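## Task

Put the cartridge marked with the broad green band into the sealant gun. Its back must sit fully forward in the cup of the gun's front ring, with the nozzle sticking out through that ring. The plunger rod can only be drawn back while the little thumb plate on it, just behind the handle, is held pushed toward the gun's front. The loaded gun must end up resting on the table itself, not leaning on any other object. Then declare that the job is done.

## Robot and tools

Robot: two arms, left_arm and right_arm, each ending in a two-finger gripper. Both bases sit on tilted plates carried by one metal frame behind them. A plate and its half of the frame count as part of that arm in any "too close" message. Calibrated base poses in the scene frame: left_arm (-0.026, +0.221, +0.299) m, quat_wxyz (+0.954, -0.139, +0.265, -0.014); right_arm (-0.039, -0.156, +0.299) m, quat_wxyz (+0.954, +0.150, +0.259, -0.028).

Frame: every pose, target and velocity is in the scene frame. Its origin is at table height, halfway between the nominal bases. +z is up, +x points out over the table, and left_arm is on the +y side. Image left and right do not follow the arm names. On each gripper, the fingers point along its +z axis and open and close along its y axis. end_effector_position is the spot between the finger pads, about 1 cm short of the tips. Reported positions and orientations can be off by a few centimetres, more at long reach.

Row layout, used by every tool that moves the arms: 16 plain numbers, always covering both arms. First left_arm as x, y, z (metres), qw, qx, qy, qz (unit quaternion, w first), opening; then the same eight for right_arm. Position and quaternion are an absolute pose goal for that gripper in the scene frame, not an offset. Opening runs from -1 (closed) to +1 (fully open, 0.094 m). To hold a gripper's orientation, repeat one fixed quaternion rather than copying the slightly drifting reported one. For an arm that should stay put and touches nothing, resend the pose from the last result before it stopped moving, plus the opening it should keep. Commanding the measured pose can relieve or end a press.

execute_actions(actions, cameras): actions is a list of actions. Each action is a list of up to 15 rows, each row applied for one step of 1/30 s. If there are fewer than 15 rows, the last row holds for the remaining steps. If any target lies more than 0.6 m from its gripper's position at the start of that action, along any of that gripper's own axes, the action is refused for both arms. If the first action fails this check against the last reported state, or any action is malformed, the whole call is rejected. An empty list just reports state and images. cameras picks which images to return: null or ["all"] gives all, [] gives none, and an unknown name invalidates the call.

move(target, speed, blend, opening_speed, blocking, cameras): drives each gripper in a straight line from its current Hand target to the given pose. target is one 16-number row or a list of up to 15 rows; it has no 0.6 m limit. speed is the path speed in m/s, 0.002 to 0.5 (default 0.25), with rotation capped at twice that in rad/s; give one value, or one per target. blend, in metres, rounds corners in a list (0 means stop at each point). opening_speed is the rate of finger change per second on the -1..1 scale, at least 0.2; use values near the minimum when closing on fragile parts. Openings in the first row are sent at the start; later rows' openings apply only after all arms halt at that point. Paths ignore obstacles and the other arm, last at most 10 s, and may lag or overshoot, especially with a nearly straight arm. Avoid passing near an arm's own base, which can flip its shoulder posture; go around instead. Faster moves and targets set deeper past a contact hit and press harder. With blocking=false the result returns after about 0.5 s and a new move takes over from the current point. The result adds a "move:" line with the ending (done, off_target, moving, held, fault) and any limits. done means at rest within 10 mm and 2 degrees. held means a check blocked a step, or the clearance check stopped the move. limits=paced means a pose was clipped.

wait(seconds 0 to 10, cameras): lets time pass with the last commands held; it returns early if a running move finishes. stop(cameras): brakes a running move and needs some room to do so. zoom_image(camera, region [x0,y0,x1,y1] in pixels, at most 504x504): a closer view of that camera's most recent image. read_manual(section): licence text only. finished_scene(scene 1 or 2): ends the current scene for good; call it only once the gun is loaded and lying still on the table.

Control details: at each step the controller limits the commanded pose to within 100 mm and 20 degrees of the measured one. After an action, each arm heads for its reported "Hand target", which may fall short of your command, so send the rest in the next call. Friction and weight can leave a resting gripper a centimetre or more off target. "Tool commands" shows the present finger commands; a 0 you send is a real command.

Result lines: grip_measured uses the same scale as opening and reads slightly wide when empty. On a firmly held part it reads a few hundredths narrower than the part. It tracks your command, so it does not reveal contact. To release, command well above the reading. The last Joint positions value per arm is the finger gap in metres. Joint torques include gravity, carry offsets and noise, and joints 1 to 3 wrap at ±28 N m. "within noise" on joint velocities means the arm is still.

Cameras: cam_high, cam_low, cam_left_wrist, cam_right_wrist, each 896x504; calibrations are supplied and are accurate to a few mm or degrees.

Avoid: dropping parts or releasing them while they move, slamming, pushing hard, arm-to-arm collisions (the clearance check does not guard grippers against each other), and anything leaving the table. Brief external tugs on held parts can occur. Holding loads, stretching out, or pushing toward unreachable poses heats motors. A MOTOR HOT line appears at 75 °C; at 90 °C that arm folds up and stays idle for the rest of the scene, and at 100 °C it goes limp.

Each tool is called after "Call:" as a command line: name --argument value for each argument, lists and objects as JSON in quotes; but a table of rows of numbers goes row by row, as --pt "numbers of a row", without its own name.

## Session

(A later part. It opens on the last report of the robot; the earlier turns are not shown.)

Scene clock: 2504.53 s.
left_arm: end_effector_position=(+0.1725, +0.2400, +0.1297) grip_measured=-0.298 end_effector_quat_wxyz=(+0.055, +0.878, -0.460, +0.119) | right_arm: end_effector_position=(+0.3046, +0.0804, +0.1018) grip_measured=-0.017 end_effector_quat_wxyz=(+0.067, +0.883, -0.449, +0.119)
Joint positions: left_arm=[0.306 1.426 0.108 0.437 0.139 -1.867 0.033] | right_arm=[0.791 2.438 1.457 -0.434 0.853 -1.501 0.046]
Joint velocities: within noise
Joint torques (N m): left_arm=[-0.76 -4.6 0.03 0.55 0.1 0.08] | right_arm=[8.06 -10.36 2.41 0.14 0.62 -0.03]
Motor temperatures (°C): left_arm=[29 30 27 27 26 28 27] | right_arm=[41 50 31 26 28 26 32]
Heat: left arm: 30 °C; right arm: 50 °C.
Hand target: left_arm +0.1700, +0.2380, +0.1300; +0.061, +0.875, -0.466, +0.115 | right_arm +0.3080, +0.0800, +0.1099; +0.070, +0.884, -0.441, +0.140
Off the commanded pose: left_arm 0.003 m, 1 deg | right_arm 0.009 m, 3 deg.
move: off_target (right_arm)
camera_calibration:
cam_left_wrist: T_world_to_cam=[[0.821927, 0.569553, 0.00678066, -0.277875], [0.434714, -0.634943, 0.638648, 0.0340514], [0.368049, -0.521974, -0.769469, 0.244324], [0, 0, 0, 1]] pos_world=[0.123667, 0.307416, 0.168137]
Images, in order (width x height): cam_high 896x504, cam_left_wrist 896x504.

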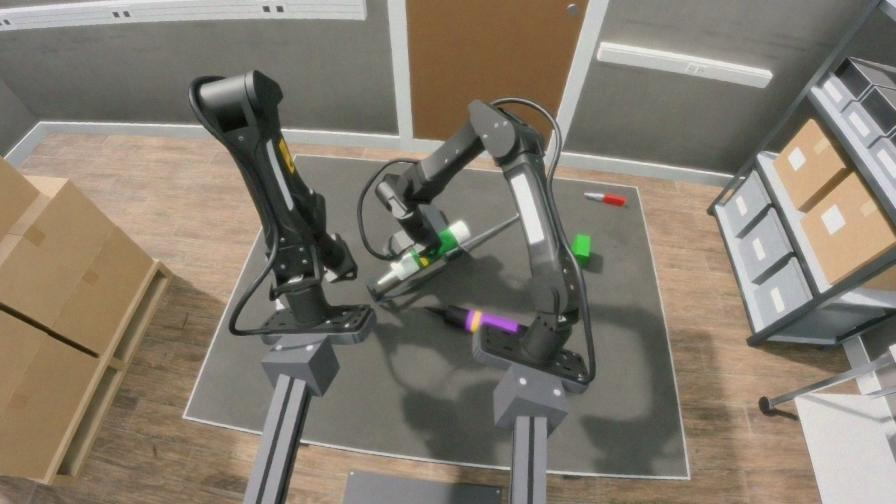

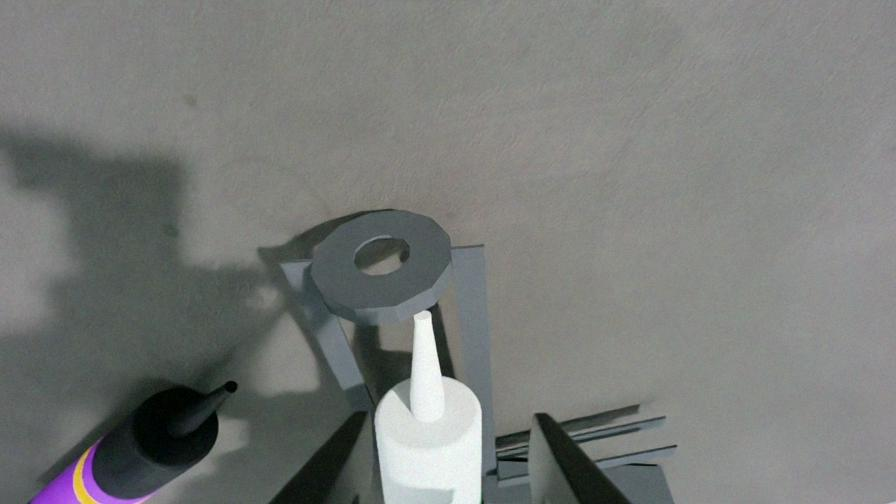

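Call:
move --target '[0.170, 0.238, 0.13, -0.0612, -0.8753, 0.4655, -0.1153, -0.3, 0.3075, 0.0735, 0.101, -0.0626, -0.9054, 0.3946, -0.1434, -0.2]' --speed 0.06 --cameras '["cam_left_wrist","cam_low"]'

Call:
zoom_image --camera "cam_left_wrist" --region '[280, 200, 500, 420]'

Scene clock: 2533.30 s.
left_arm: end_effector_position=(+0.1725, +0.2400, +0.1297) grip_measured=-0.298 end_effector_quat_wxyz=(+0.055, +0.878, -0.460, +0.119) | right_arm: end_effector_position=(+0.2983, +0.0764, +0.0893) grip_measured=-0.017 end_effector_quat_wxyz=(+0.063, +0.907, -0.397, +0.123)
Joint positions: left_arm=[0.306 1.426 0.108 0.437 0.139 -1.867 0.033] | right_arm=[0.777 2.438 1.378 -0.297 0.854 -1.666 0.046]
Joint velocities: within noise
Joint torques (N m): left_arm=[-0.77 -4.6 0.05 0.54 0.14 0.07] | right_arm=[7.17 -11.55 2.04 0.23 0.56 -0.04]
Motor temperatures (°C): left_arm=[29 30 27 27 26 28 27] | right_arm=[41 49 31 26 29 26 32]
Heat: left arm: 30 °C; right arm: 49 °C.
Hand target: left_arm +0.1700, +0.2380, +0.1300; +0.061, +0.875, -0.466, +0.116 | right_arm +0.3073, +0.0737, +0.1007; +0.063, +0.905, -0.395, +0.143
Off the commanded pose: left_arm 0.003 m, 1 deg | right_arm 0.015 m, 2 deg.
move: off_target (right_arm)
camera_calibration:
cam_left_wrist: T_world_to_cam=[[0.821927, 0.569553, 0.00678066, -0.277875], [0.434714, -0.634943, 0.638648, 0.0340514], [0.368049, -0.521974, -0.769469, 0.244324], [0, 0, 0, 1]] pos_world=[0.123667, 0.307416, 0.168137]
Images, in order (width x height): cam_low 896x504, cam_left_wrist 896x504.

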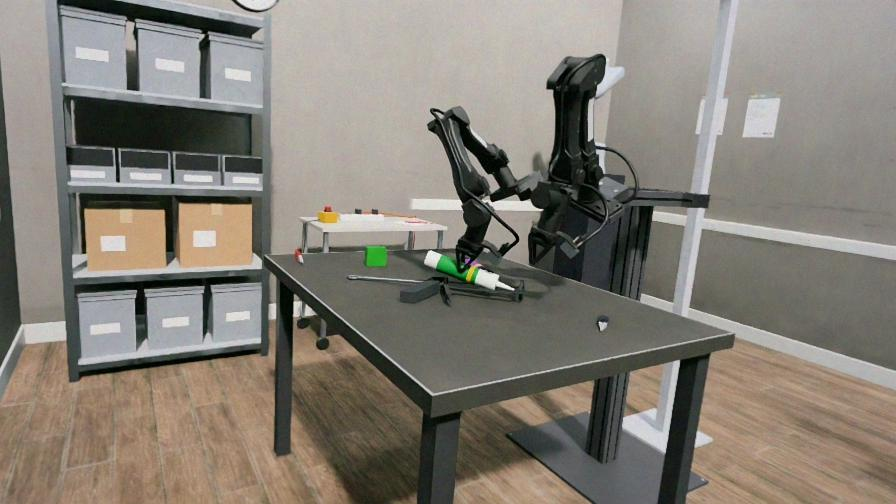

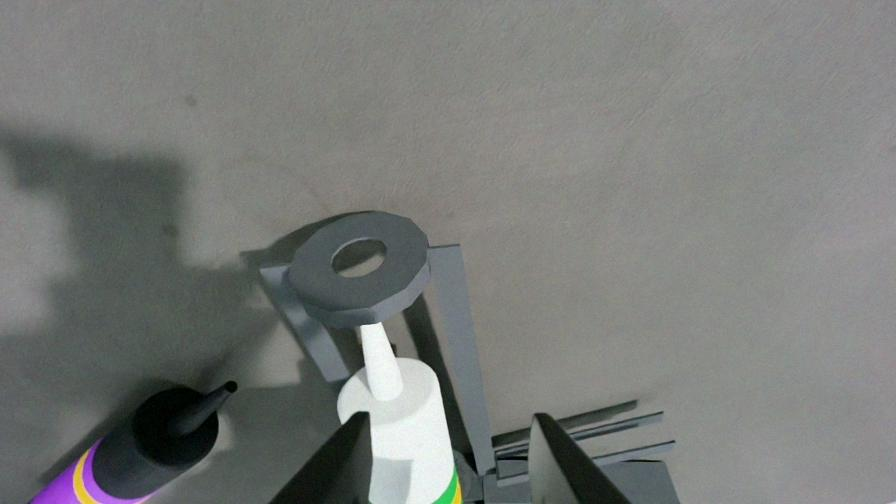

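Scaled by 2.291.

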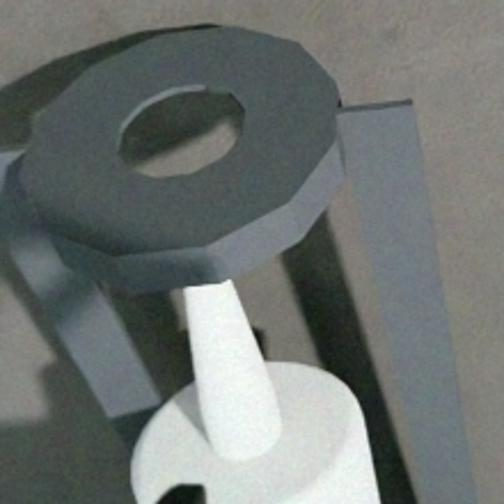

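Call:
move --pt "0.170 0.238 0.13 -0.0612 -0.8753 0.4655 -0.1153 -0.3 0.318 0.078 0.150 -0.0626 -0.9054 0.3946 -0.1434 -0.2" --pt "0.170 0.238 0.13 -0.0612 -0.8753 0.4655 -0.1153 -0.3 0.308 0.078 0.145 -0.0698 -0.8839 0.4407 -0.1399 -0.2" --speed 0.1 --cameras '["cam_left_wrist","cam_high"]'

Scene clock: 2595.17 s.
left_arm: end_effector_position=(+0.1725, +0.2400, +0.1297) grip_measured=-0.298 end_effector_quat_wxyz=(+0.055, +0.878, -0.460, +0.119) | right_arm: end_effector_position=(+0.2964, +0.0660, +0.1215) grip_measured=-0.017 end_effector_quat_wxyz=(+0.085, +0.883, -0.447, +0.115)
Joint positions: left_arm=[0.306 1.426 0.108 0.437 0.139 -1.867 0.033] | right_arm=[0.806 2.374 1.415 -0.53 0.86 -1.444 0.046]
Joint velocities: within noise
Joint torques (N m): left_arm=[-0.8 -4.57 -0.05 0.51 0.12 0.11] | right_arm=[10.22 -11.55 5.12 -0.18 0.6 0.06]
Motor temperatures (°C): left_arm=[29 30 27 27 26 28 27] | right_arm=[40 51 31 26 29 26 32]
Heat: left arm: 30 °C; right arm: 51 °C.
Hand target: left_arm +0.1700, +0.2380, +0.1300; +0.061, +0.875, -0.466, +0.116 | right_arm +0.3077, +0.0778, +0.1445; +0.068, +0.884, -0.441, +0.140
Off the commanded pose: left_arm 0.003 m, 1 deg | right_arm 0.029 m, 3 deg.
move: off_target (right_arm)
camera_calibration:
cam_left_wrist: T_world_to_cam=[[0.821927, 0.569553, 0.00678066, -0.277875], [0.434714, -0.634943, 0.638648, 0.0340514], [0.368049, -0.521974, -0.769469, 0.244324], [0, 0, 0, 1]] pos_world=[0.123667, 0.307416, 0.168137]
Images, in order (width x height): cam_high 896x504, cam_left_wrist 896x504.

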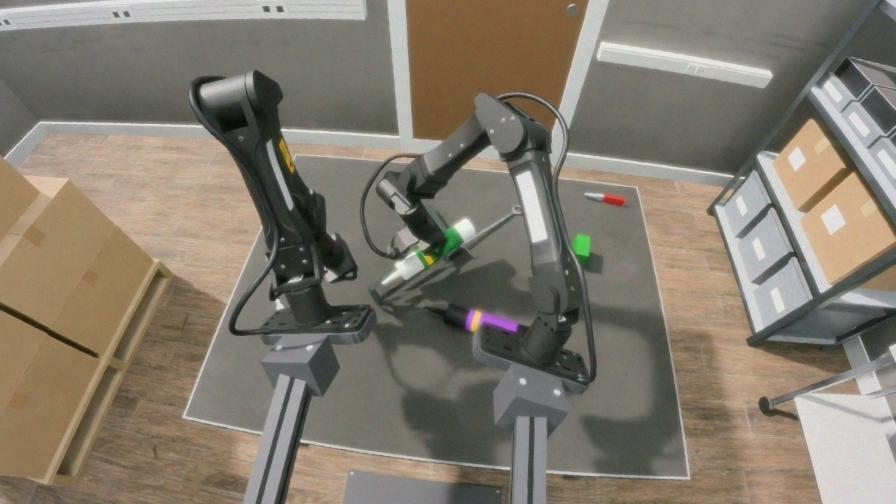

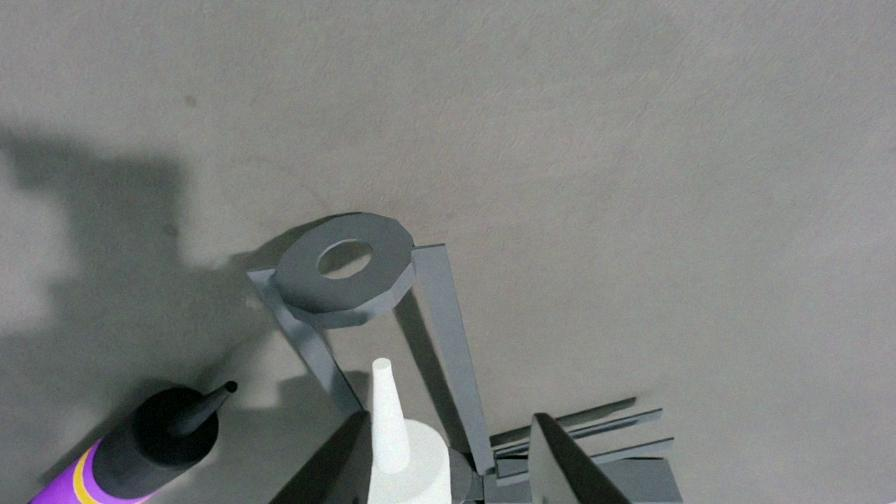

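Call:
move --target '[0.150, 0.190, 0.10, -0.0682, -0.9055, 0.3871, -0.1597, 1.0, 0.308, 0.078, 0.145, -0.0698, -0.8839, 0.4407, -0.1399, -0.2]' --speed 0.12

Scene clock: 2617.03 s.
left_arm: end_effector_position=(+0.1616, +0.1951, +0.0989) grip_measured=+0.998 end_effector_quat_wxyz=(+0.070, +0.891, -0.411, +0.182) | right_arm: end_effector_position=(+0.2963, +0.0659, +0.1215) grip_measured=-0.017 end_effector_quat_wxyz=(+0.085, +0.883, -0.448, +0.115)
Joint positions: left_arm=[0.177 2.172 0.032 1.363 0.152 -2.073 0.094] | right_arm=[0.806 2.374 1.416 -0.531 0.86 -1.443 0.046]
Joint velocities: within noise
Joint torques (N m): left_arm=[-1.92 -2.92 -6.2 1.1 0.15 -0.13] | right_arm=[10.11 -11.66 5.03 -0.17 0.59 0.08]
Motor temperatures (°C): left_arm=[29 30 27 27 26 28 27] | right_arm=[42 47 32 26 29 26 32]
Heat: left arm: 30 °C; right arm: 47 °C.
Hand target: left_arm +0.1501, +0.1907, +0.1001; +0.084, +0.892, -0.410, +0.169 | right_arm +0.3076, +0.0778, +0.1446; +0.069, +0.884, -0.441, +0.140
Off the commanded pose: left_arm 0.013 m, 4 deg | right_arm 0.029 m, 3 deg.
joint sent to its limit (left arm) — joint 6 (wrist roll), lower limit. The joint targets are off in orientation, not in position.
move: off_target (left_arm, right_arm)
camera_calibration:
cam_left_wrist: T_world_to_cam=[[0.758375, 0.651597, 0.0169785, -0.249828], [0.434408, -0.524672, 0.732127, -0.000784042], [0.48596, -0.547851, -0.680957, 0.17843], [0, 0, 0, 1]] pos_world=[0.103094, 0.260128, 0.126319]
cam_right_wrist: T_world_to_cam=[[0.813742, 0.579605, -0.0433804, -0.274151], [0.457291, -0.592372, 0.66331, -0.139101], [0.358761, -0.559601, -0.747086, 0.108547], [0, 0, 0, 1]] pos_world=[0.247755, 0.137243, 0.161468]

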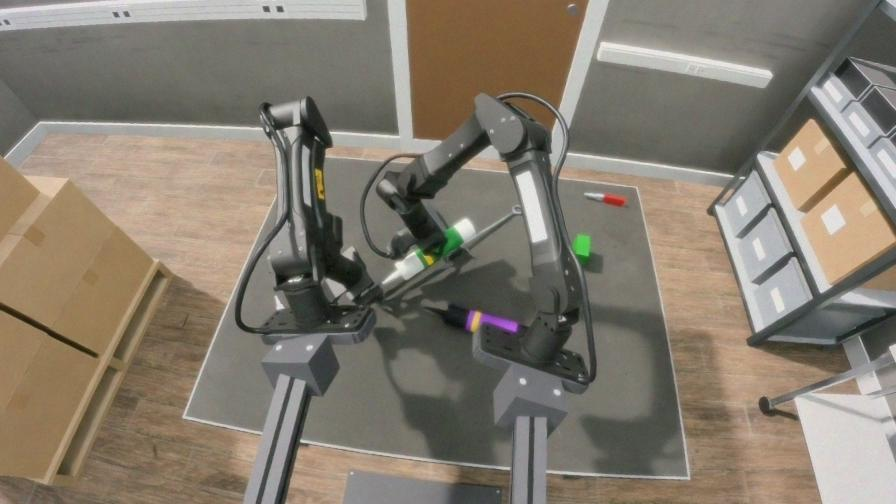

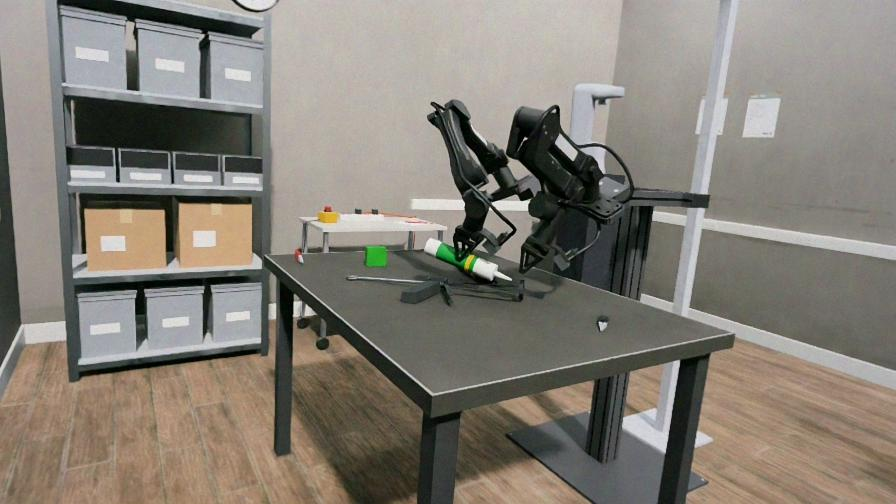

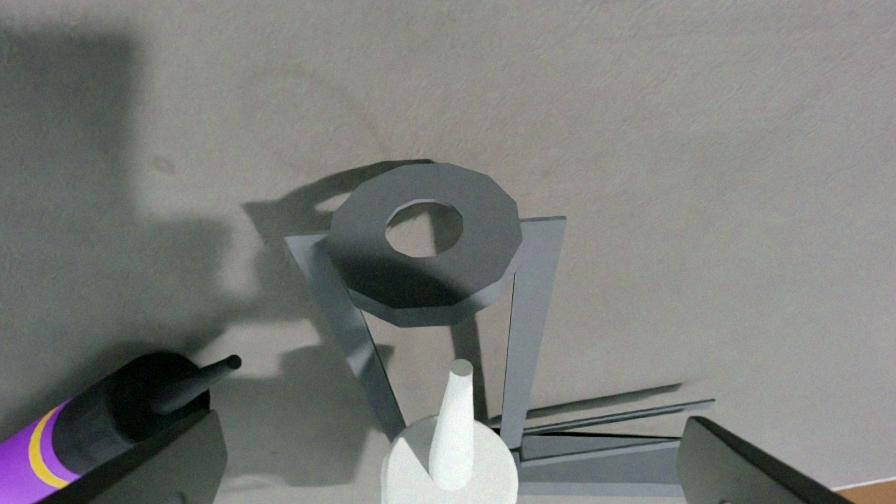

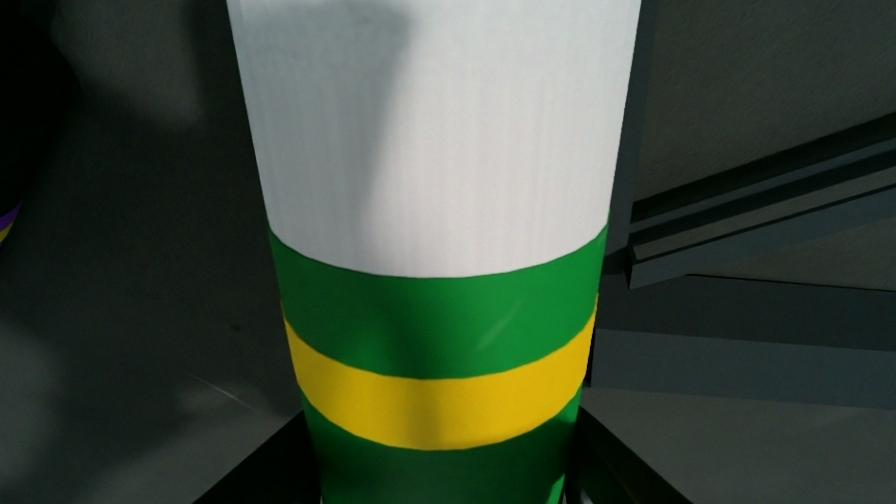

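Call:
move --target '[0.1495, 0.180, 0.065, -0.0762, -0.8935, 0.4144, -0.1565, 1.0, 0.308, 0.078, 0.145, -0.0698, -0.8839, 0.4407, -0.1399, -0.2]' --speed 0.08 --cameras '["cam_left_wrist","cam_low"]'

Scene clock: 2634.87 s.
left_arm: end_effector_position=(+0.1527, +0.1826, +0.0680) grip_measured=+0.998 end_effector_quat_wxyz=(+0.079, +0.887, -0.424, +0.165) | right_arm: end_effector_position=(+0.2963, +0.0659, +0.1215) grip_measured=-0.017 end_effector_quat_wxyz=(+0.086, +0.883, -0.447, +0.115)
Joint positions: left_arm=[0.14 2.392 0.13 1.447 0.122 -2.073 0.094] | right_arm=[0.806 2.374 1.416 -0.532 0.86 -1.443 0.046]
Joint velocities: within noise
Joint torques (N m): left_arm=[-2.22 -3.06 -4.42 1.01 0.09 -0.15] | right_arm=[10.18 -11.58 5.16 -0.18 0.57 0.08]
Motor temperatures (°C): left_arm=[29 30 27 27 26 28 27] | right_arm=[42 45 32 26 29 26 32]
Heat: left arm: 30 °C; right arm: 45 °C.
Hand target: left_arm +0.1494, +0.1804, +0.0650; +0.082, +0.888, -0.422, +0.160 | right_arm +0.3076, +0.0778, +0.1446; +0.069, +0.884, -0.441, +0.140
Off the commanded pose: left_arm 0.005 m, 2 deg | right_arm 0.029 m, 4 deg.
joint sent to its limit (left arm) — joint 6 (wrist roll), lower limit. The joint targets still meet the commanded pose.
move: off_target (right_arm)
camera_calibration:
cam_left_wrist: T_world_to_cam=[[0.778853, 0.627174, -0.0064271, -0.23149], [0.441475, -0.540907, 0.715905, 0.0221501], [0.445521, -0.560422, -0.698168, 0.1645], [0, 0, 0, 1]] pos_world=[0.0972301, 0.249355, 0.0975033]
Images, in order (width x height): cam_low 896x504, cam_left_wrist 896x504.

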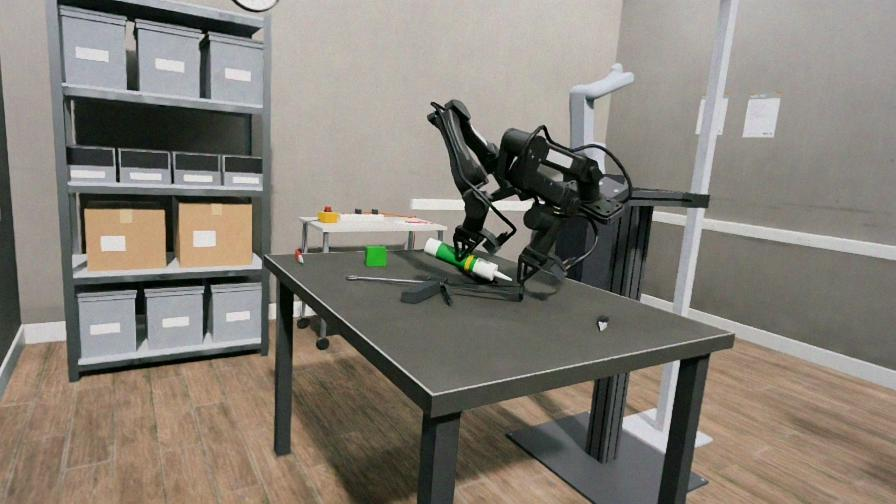

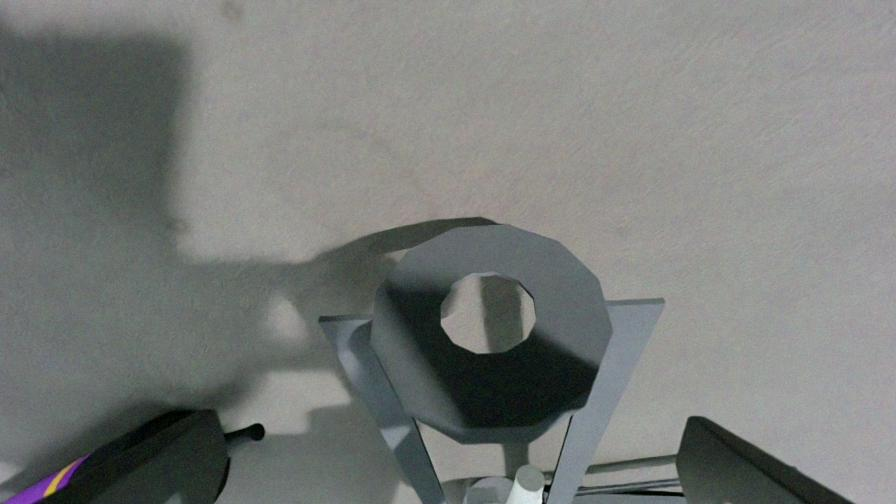

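Call:
move --target '[0.1588, 0.1826, 0.045, -0.0762, -0.8935, 0.4144, -0.1565, 1.0, 0.308, 0.078, 0.145, -0.0698, -0.8839, 0.4407, -0.1399, -0.2]' --speed 0.06 --cameras '["cam_left_wrist","cam_low"]'

Scene clock: 2652.30 s.
left_arm: end_effector_position=(+0.1705, +0.1834, +0.0514) grip_measured=+0.998 end_effector_quat_wxyz=(+0.067, +0.887, -0.421, +0.178) | right_arm: end_effector_position=(+0.2963, +0.0659, +0.1215) grip_measured=-0.017 end_effector_quat_wxyz=(+0.086, +0.883, -0.448, +0.115)
Joint positions: left_arm=[0.143 2.413 0.211 1.42 0.121 -2.073 0.094] | right_arm=[0.806 2.374 1.416 -0.532 0.86 -1.442 0.046]
Joint velocities: within noise
Joint torques (N m): left_arm=[-1.22 -3.3 -4.19 0.77 0.09 -0.14] | right_arm=[10.13 -11.6 5 -0.2 0.58 0.07]
Motor temperatures (°C): left_arm=[29 30 27 27 26 28 27] | right_arm=[42 45 32 26 29 26 32]
Heat: left arm: 30 °C; right arm: 45 °C.
Hand target: left_arm +0.1587, +0.1828, +0.0457; +0.077, +0.892, -0.417, +0.158 | right_arm +0.3076, +0.0778, +0.1446; +0.069, +0.884, -0.441, +0.140
Off the commanded pose: left_arm 0.013 m, 3 deg | right_arm 0.029 m, 4 deg.
joint sent to its limit (left arm) — joint 6 (wrist roll), lower limit. The joint targets still meet the commanded pose.
move: off_target (left_arm, right_arm)
camera_calibration:
cam_left_wrist: T_world_to_cam=[[0.772563, 0.634491, 0.0238039, -0.247744], [0.423475, -0.542837, 0.725256, 0.0295499], [0.47309, -0.550226, -0.688067, 0.138352], [0, 0, 0, 1]] pos_world=[0.113431, 0.249357, 0.0796617]
Images, in order (width x height): cam_low 896x504, cam_left_wrist 896x504.

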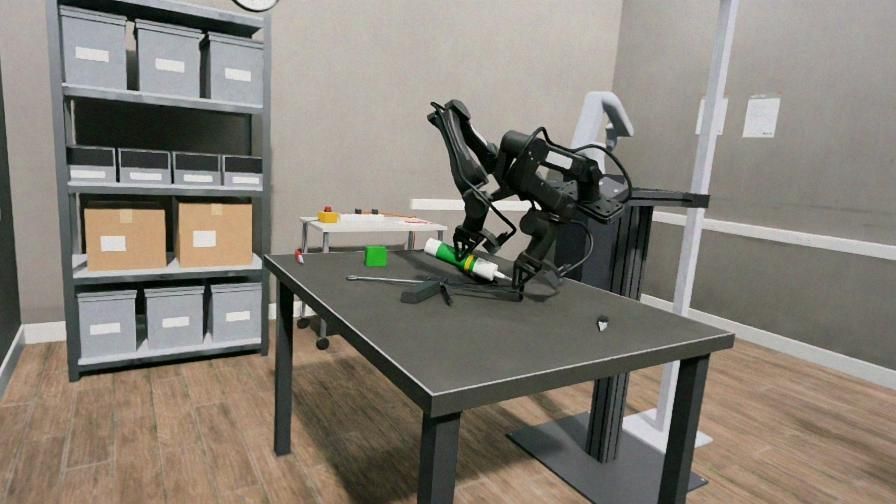

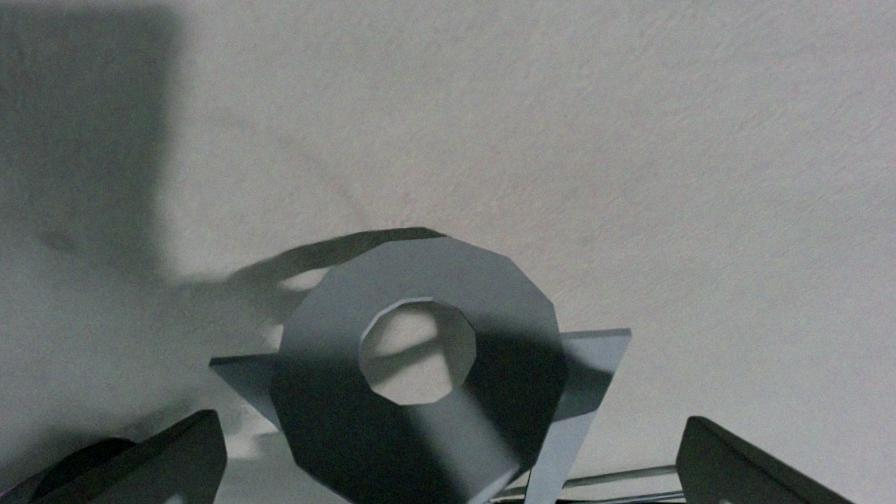

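Call:
move --target '[0.149, 0.184, 0.034, -0.0762, -0.8935, 0.4144, -0.1565, 1.0, 0.308, 0.078, 0.145, -0.0698, -0.8839, 0.4407, -0.1399, -0.2]' --speed 0.06 --cameras '["cam_left_wrist","cam_low"]'

Scene clock: 2664.30 s.
left_arm: end_effector_position=(+0.1525, +0.1848, +0.0376) grip_measured=+0.998 end_effector_quat_wxyz=(+0.073, +0.893, -0.414, +0.159) | right_arm: end_effector_position=(+0.2963, +0.0659, +0.1215) grip_measured=-0.017 end_effector_quat_wxyz=(+0.086, +0.883, -0.448, +0.115)
Joint positions: left_arm=[0.17 2.525 0.236 1.471 0.124 -2.073 0.094] | right_arm=[0.806 2.374 1.416 -0.532 0.86 -1.442 0.046]
Joint velocities: within noise
Joint torques (N m): left_arm=[-1.1 -3.08 -4.51 1.02 0.2 0.03] | right_arm=[10.17 -11.58 5.03 -0.18 0.59 0.02]
Motor temperatures (°C): left_arm=[29 29 27 27 26 28 27] | right_arm=[43 45 32 26 29 26 32]
Heat: left arm: 29 °C; right arm: 45 °C.
Hand target: left_arm +0.1490, +0.1840, +0.0341; +0.076, +0.893, -0.414, +0.156 | right_arm +0.3076, +0.0778, +0.1446; +0.069, +0.884, -0.441, +0.140
Off the commanded pose: left_arm 0.005 m, 0 deg | right_arm 0.029 m, 4 deg.
move: off_target (right_arm)
camera_calibration:
cam_left_wrist: T_world_to_cam=[[0.763733, 0.645509, -0.00548791, -0.234094], [0.46097, -0.539406, 0.704662, 0.0424076], [0.451905, -0.540703, -0.709522, 0.140364], [0, 0, 0, 1]] pos_world=[0.0958055, 0.24988, 0.0684239]
Images, in order (width x height): cam_low 896x504, cam_left_wrist 896x504.

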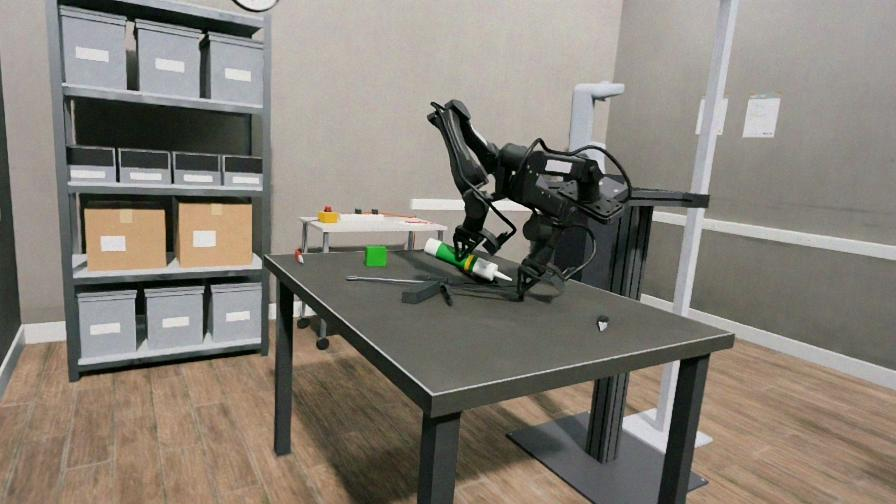

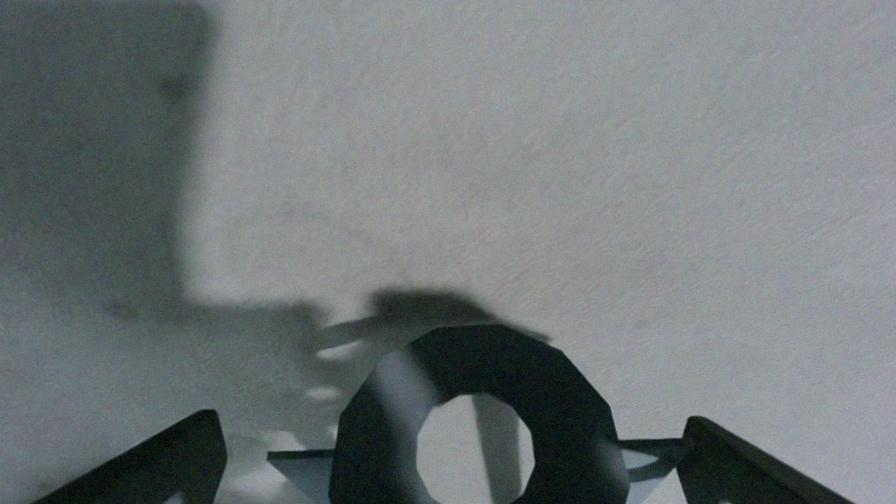

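Call:
move --pt "0.1535 0.188 0.055 -0.0762 -0.8935 0.4144 -0.1565 1.0 0.308 0.078 0.145 -0.0698 -0.8839 0.4407 -0.1399 -0.2" --pt "0.1535 0.188 0.038 -0.0762 -0.8935 0.4144 -0.1565 1.0 0.308 0.078 0.145 -0.0698 -0.8839 0.4407 -0.1399 -0.2" --speed 0.06 --cameras '["cam_left_wrist","cam_low"]'

Scene clock: 2673.40 s.
left_arm: end_effector_position=(+0.1642, +0.1905, +0.0436) grip_measured=+0.998 end_effector_quat_wxyz=(+0.064, +0.894, -0.410, +0.172) | right_arm: end_effector_position=(+0.2963, +0.0659, +0.1215) grip_measured=-0.017 end_effector_quat_wxyz=(+0.086, +0.883, -0.448, +0.115)
Joint positions: left_arm=[0.184 2.468 0.225 1.455 0.134 -2.07 0.094] | right_arm=[0.806 2.374 1.416 -0.532 0.86 -1.442 0.046]
Joint velocities: within noise
Joint torques (N m): left_arm=[-0.95 -3.11 -4.38 0.76 0.15 0.15] | right_arm=[10.19 -11.54 5.07 -0.17 0.59 0.06]
Motor temperatures (°C): left_arm=[29 29 27 27 26 28 27] | right_arm=[43 45 32 26 29 26 32]
Heat: left arm: 29 °C; right arm: 45 °C.
Hand target: left_arm +0.1534, +0.1880, +0.0386; +0.076, +0.893, -0.414, +0.157 | right_arm +0.3077, +0.0778, +0.1446; +0.069, +0.884, -0.441, +0.140
Off the commanded pose: left_arm 0.012 m, 2 deg | right_arm 0.029 m, 4 deg.
move: off_target (left_arm, right_arm)
camera_calibration:
cam_left_wrist: T_world_to_cam=[[0.75569, 0.654656, 0.0189093, -0.248133], [0.446837, -0.536477, 0.715911, 0.0370951], [0.47882, -0.532558, -0.697936, 0.135935], [0, 0, 0, 1]] pos_world=[0.105848, 0.254736, 0.073009]
Images, in order (width x height): cam_low 896x504, cam_left_wrist 896x504.

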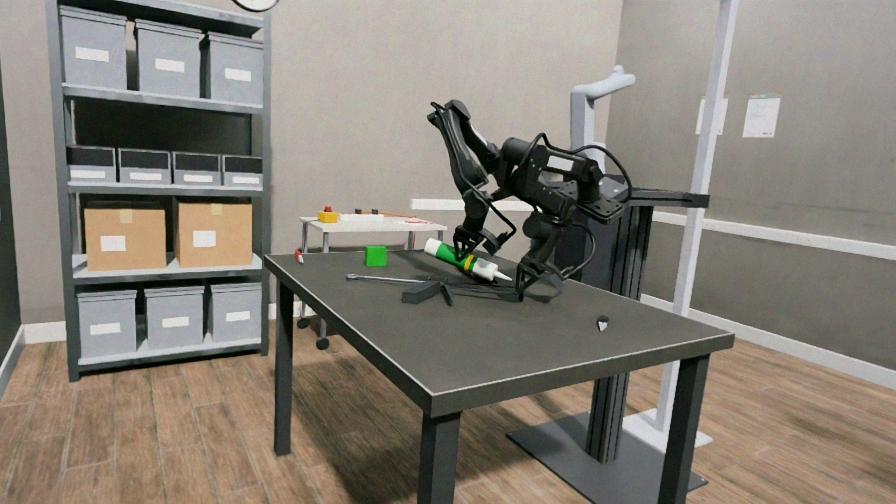

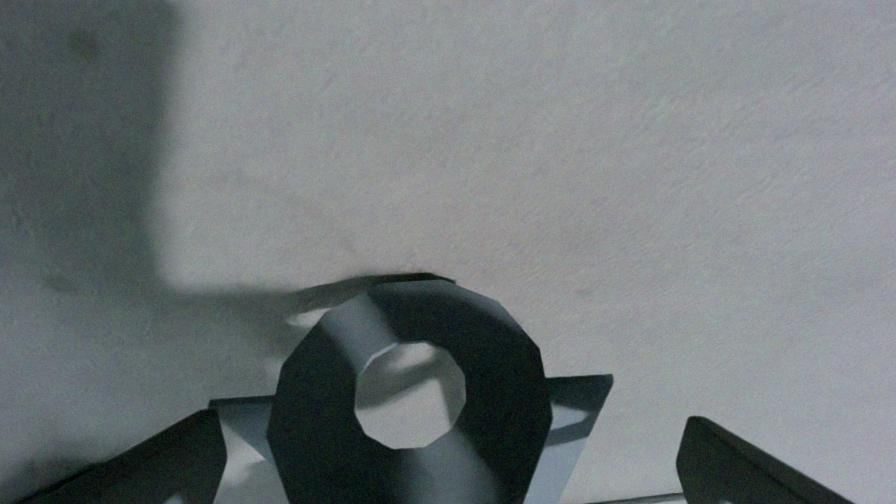

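Call:
move --target '[0.1535, 0.1862, 0.030, -0.0762, -0.8935, 0.4144, -0.1565, 1.0, 0.308, 0.078, 0.145, -0.0698, -0.8839, 0.4407, -0.1399, -0.2]' --speed 0.06 --cameras '["cam_left_wrist","cam_low"]'

Scene clock: 2680.67 s.
left_arm: end_effector_position=(+0.1629, +0.1883, +0.0352) grip_measured=+0.998 end_effector_quat_wxyz=(+0.067, +0.894, -0.410, +0.170) | right_arm: end_effector_position=(+0.2963, +0.0659, +0.1215) grip_measured=-0.017 end_effector_quat_wxyz=(+0.086, +0.883, -0.448, +0.115)
Joint positions: left_arm=[0.184 2.504 0.256 1.455 0.136 -2.07 0.094] | right_arm=[0.806 2.374 1.416 -0.532 0.86 -1.442 0.046]
Joint velocities: within noise
Joint torques (N m): left_arm=[-1.31 -3.06 -4.1 0.78 0.15 0.1] | right_arm=[10.14 -11.59 5.12 -0.19 0.6 0.06]
Motor temperatures (°C): left_arm=[29 29 27 27 26 28 27] | right_arm=[43 45 32 26 29 26 32]
Heat: left arm: 29 °C; right arm: 45 °C.
Hand target: left_arm +0.1534, +0.1862, +0.0305; +0.076, +0.893, -0.414, +0.157 | right_arm +0.3077, +0.0779, +0.1446; +0.069, +0.884, -0.441, +0.140
Off the commanded pose: left_arm 0.011 m, 2 deg | right_arm 0.029 m, 4 deg.
move: off_target (left_arm, right_arm)
camera_calibration:
cam_left_wrist: T_world_to_cam=[[0.757046, 0.653246, 0.0122849, -0.245235], [0.450146, -0.535117, 0.714855, 0.0418143], [0.47355, -0.535648, -0.699165, 0.131039], [0, 0, 0, 1]] pos_world=[0.104778, 0.252766, 0.0647396]
Images, in order (width x height): cam_low 896x504, cam_left_wrist 896x504.

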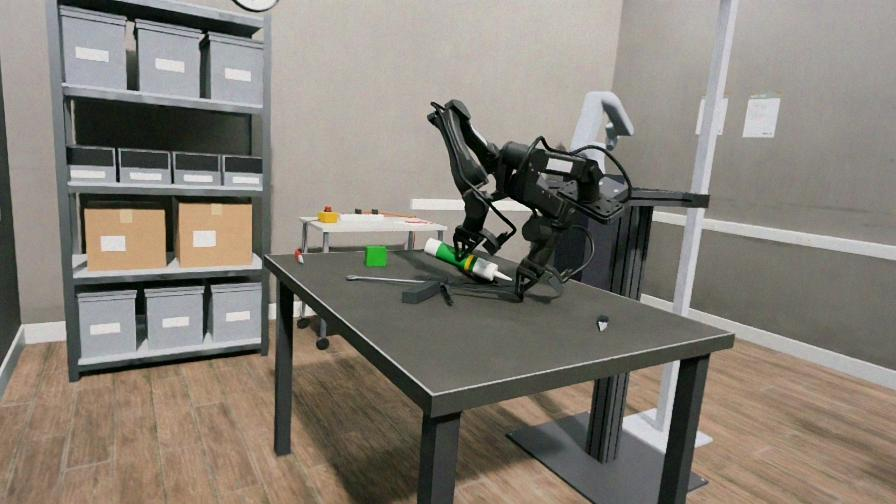

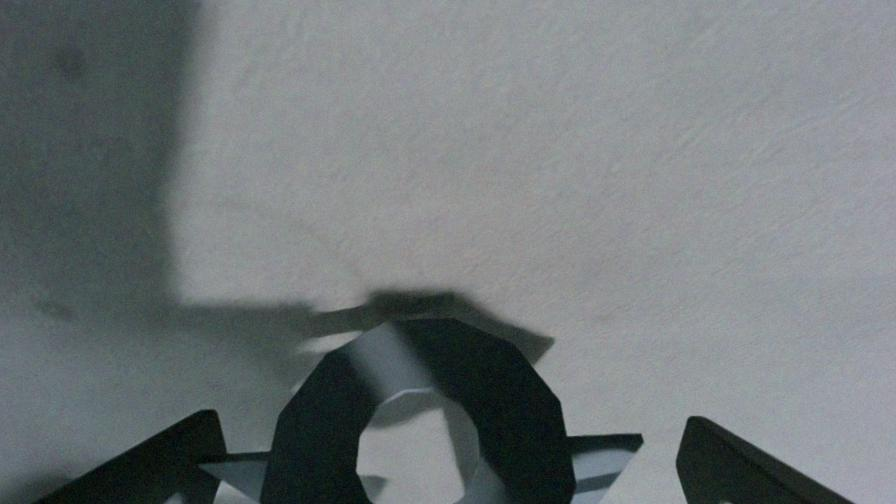

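Call:
move --target '[0.1475, 0.1825, 0.031, -0.0762, -0.8935, 0.4144, -0.1565, 1.0, 0.308, 0.078, 0.145, -0.0698, -0.8839, 0.4407, -0.1399, -0.2]' --speed 0.06 --cameras '["cam_left_wrist"]'

Scene clock: 2688.43 s.
left_arm: end_effector_position=(+0.1548, +0.1854, +0.0327) grip_measured=+0.998 end_effector_quat_wxyz=(+0.071, +0.893, -0.412, +0.165) | right_arm: end_effector_position=(+0.2963, +0.0659, +0.1215) grip_measured=-0.017 end_effector_quat_wxyz=(+0.086, +0.883, -0.448, +0.115)
Joint positions: left_arm=[0.18 2.549 0.256 1.486 0.134 -2.07 0.094] | right_arm=[0.806 2.374 1.416 -0.532 0.86 -1.442 0.046]
Joint velocities: within noise
Joint torques (N m): left_arm=[-2.24 -3.03 -5.35 1.03 0.08 -0.04] | right_arm=[10.15 -11.52 5.15 -0.17 0.56 0.08]
Motor temperatures (°C): left_arm=[29 29 27 27 26 28 27] | right_arm=[43 45 32 26 29 26 32]
Heat: left arm: 29 °C; right arm: 45 °C.
Hand target: left_arm +0.1475, +0.1826, +0.0312; +0.076, +0.893, -0.414, +0.156 | right_arm +0.3077, +0.0779, +0.1446; +0.069, +0.884, -0.441, +0.140
Off the commanded pose: left_arm 0.008 m, 1 deg | right_arm 0.029 m, 4 deg.
move: off_target (right_arm)
camera_calibration:
cam_left_wrist: T_world_to_cam=[[0.760392, 0.649463, 0.00160506, -0.236663], [0.456054, -0.535705, 0.710658, 0.0450099], [0.462406, -0.539647, -0.703536, 0.134202], [0, 0, 0, 1]] pos_world=[0.0973733, 0.250237, 0.0628093]
Images, in order (width x height): cam_left_wrist 896x504.

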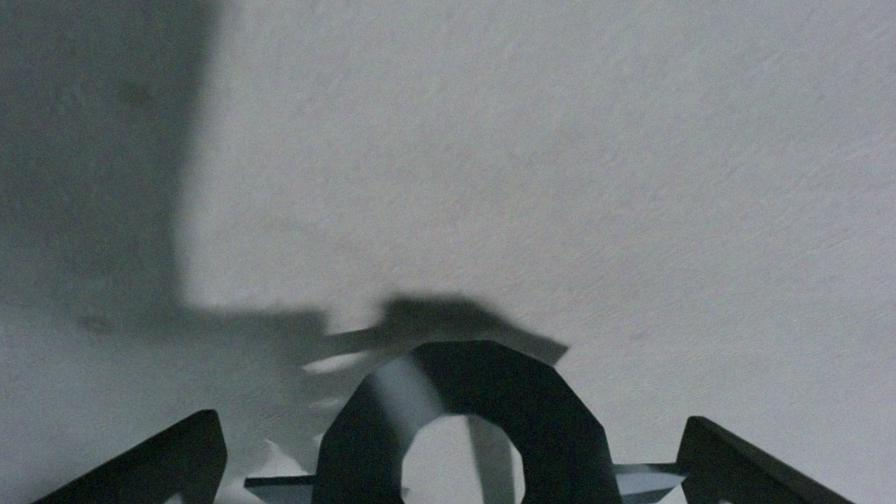

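Call:
move --target '[0.1492, 0.1846, 0.018, -0.0762, -0.8935, 0.4144, -0.1565, 1.0, 0.308, 0.078, 0.145, -0.0698, -0.8839, 0.4407, -0.1399, -0.2]' --speed 0.04 --cameras '["cam_left_wrist", "cam_low"]'

Call:
zoom_image --camera "cam_low" --region '[450, 230, 600, 320]'

Scene clock: 2694.20 s.
left_arm: end_effector_position=(+0.1588, +0.1870, +0.0229) grip_measured=+0.998 end_effector_quat_wxyz=(+0.066, +0.894, -0.410, +0.168) | right_arm: end_effector_position=(+0.2963, +0.0659, +0.1215) grip_measured=-0.017 end_effector_quat_wxyz=(+0.086, +0.883, -0.448, +0.115)
Joint positions: left_arm=[0.19 2.578 0.295 1.488 0.137 -2.066 0.094] | right_arm=[0.806 2.374 1.416 -0.532 0.86 -1.442 0.046]
Joint velocities: within noise
Joint torques (N m): left_arm=[-0.98 -3.14 -4.66 0.82 0.2 0.1] | right_arm=[10.14 -11.56 5.01 -0.17 0.57 0.06]
Motor temperatures (°C): left_arm=[29 29 27 27 26 28 27] | right_arm=[43 45 32 26 29 26 32]
Heat: left arm: 29 °C; right arm: 45 °C.
Hand target: left_arm +0.1492, +0.1846, +0.0185; +0.076, +0.893, -0.414, +0.157 | right_arm +0.3077, +0.0779, +0.1446; +0.069, +0.884, -0.441, +0.140
Off the commanded pose: left_arm 0.011 m, 2 deg | right_arm 0.029 m, 4 deg.
move: off_target (left_arm, right_arm)
camera_calibration:
cam_left_wrist: T_world_to_cam=[[0.756574, 0.653773, 0.013303, -0.241194], [0.451553, -0.537055, 0.712511, 0.0519099], [0.472965, -0.53306, -0.701535, 0.123324], [0, 0, 0, 1]] pos_world=[0.100713, 0.251304, 0.0527384]
Images, in order (width x height): cam_low 896x504, cam_left_wrist 896x504.

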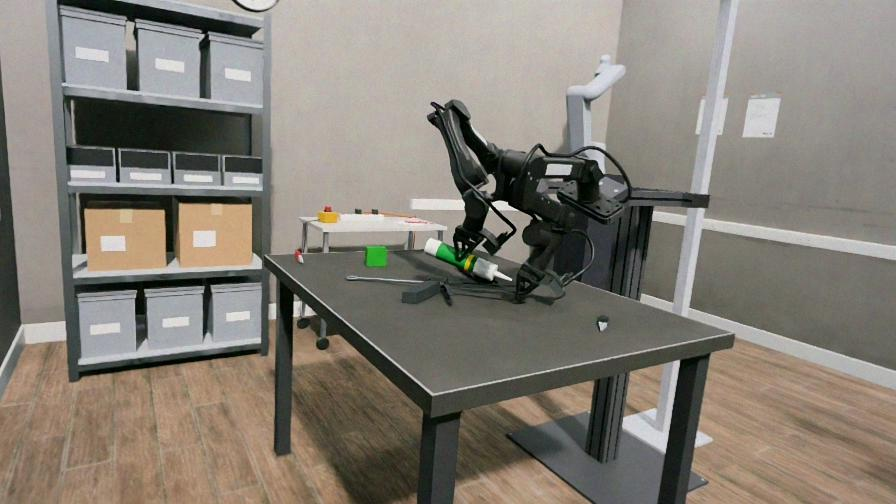

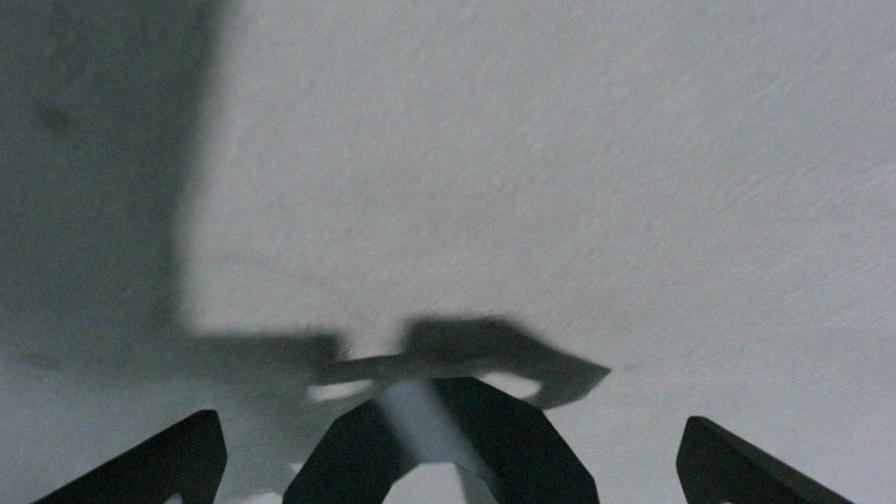

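Scaled by 3.360.

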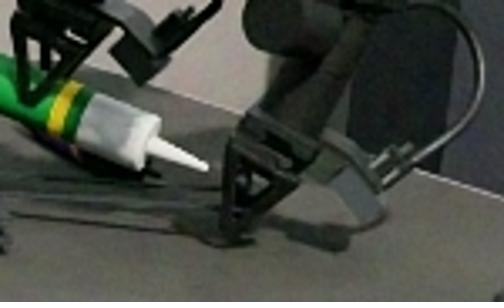

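Call:
move --pt "0.1485 0.184 0.012 -0.0762 -0.8935 0.4144 -0.1565 1.0 0.308 0.078 0.145 -0.0698 -0.8839 0.4407 -0.1399 -0.2" --pt "0.1485 0.184 0.012 -0.0762 -0.8935 0.4144 -0.1565 0.65 0.308 0.078 0.145 -0.0698 -0.8839 0.4407 -0.1399 -0.2" --speed 0.04 --opening_speed 0.3 --cameras '["cam_left_wrist", "cam_low"]'

Call:
zoom_image --camera "cam_low" --region '[450, 230, 600, 320]'

Scene clock: 2703.27 s.
left_arm: end_effector_position=(+0.1574, +0.1861, +0.0168) grip_measured=+0.653 end_effector_quat_wxyz=(+0.067, +0.894, -0.411, +0.167) | right_arm: end_effector_position=(+0.2963, +0.0659, +0.1215) grip_measured=-0.017 end_effector_quat_wxyz=(+0.086, +0.883, -0.448, +0.115)
Joint positions: left_arm=[0.193 2.604 0.317 1.488 0.14 -2.063 0.078] | right_arm=[0.806 2.374 1.416 -0.532 0.86 -1.442 0.046]
Joint velocities: within noise
Joint torques (N m): left_arm=[-1.06 -3.12 -4.49 0.81 0.2 0.08] | right_arm=[10.15 -11.63 5.01 -0.16 0.58 0.07]
Motor temperatures (°C): left_arm=[29 29 27 27 26 28 27] | right_arm=[43 45 32 26 29 26 32]
Heat: left arm: 29 °C; right arm: 45 °C.
Hand target: left_arm +0.1485, +0.1841, +0.0124; +0.076, +0.893, -0.414, +0.157 | right_arm +0.3077, +0.0779, +0.1446; +0.069, +0.884, -0.441, +0.140
Off the commanded pose: left_arm 0.010 m, 2 deg | right_arm 0.029 m, 4 deg.
move: off_target (right_arm)
camera_calibration:
cam_left_wrist: T_world_to_cam=[[0.757586, 0.652654, 0.0103289, -0.23934], [0.452911, -0.536993, 0.711695, 0.0561538], [0.470037, -0.534492, -0.702412, 0.120011], [0, 0, 0, 1]] pos_world=[0.0994786, 0.250505, 0.0468048]
Images, in order (width x height): cam_low 896x504, cam_left_wrist 896x504.

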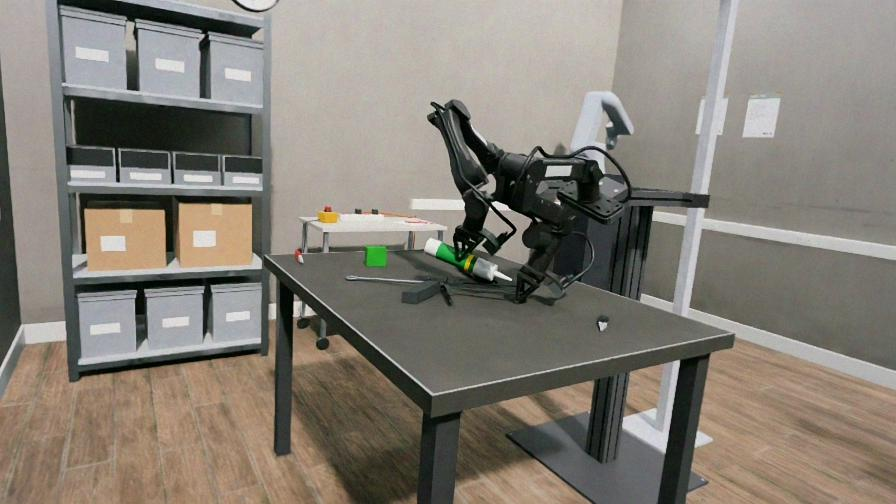

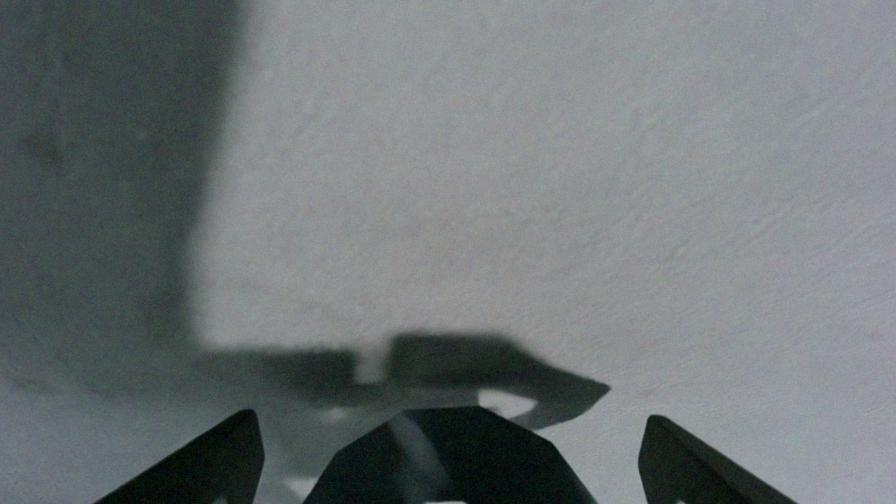

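Scaled by 3.360.

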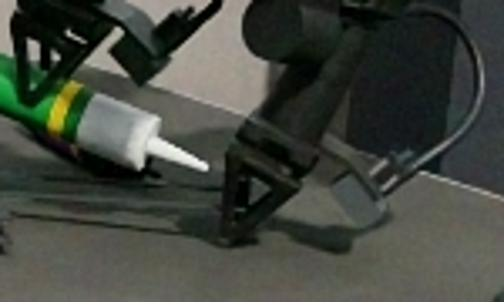

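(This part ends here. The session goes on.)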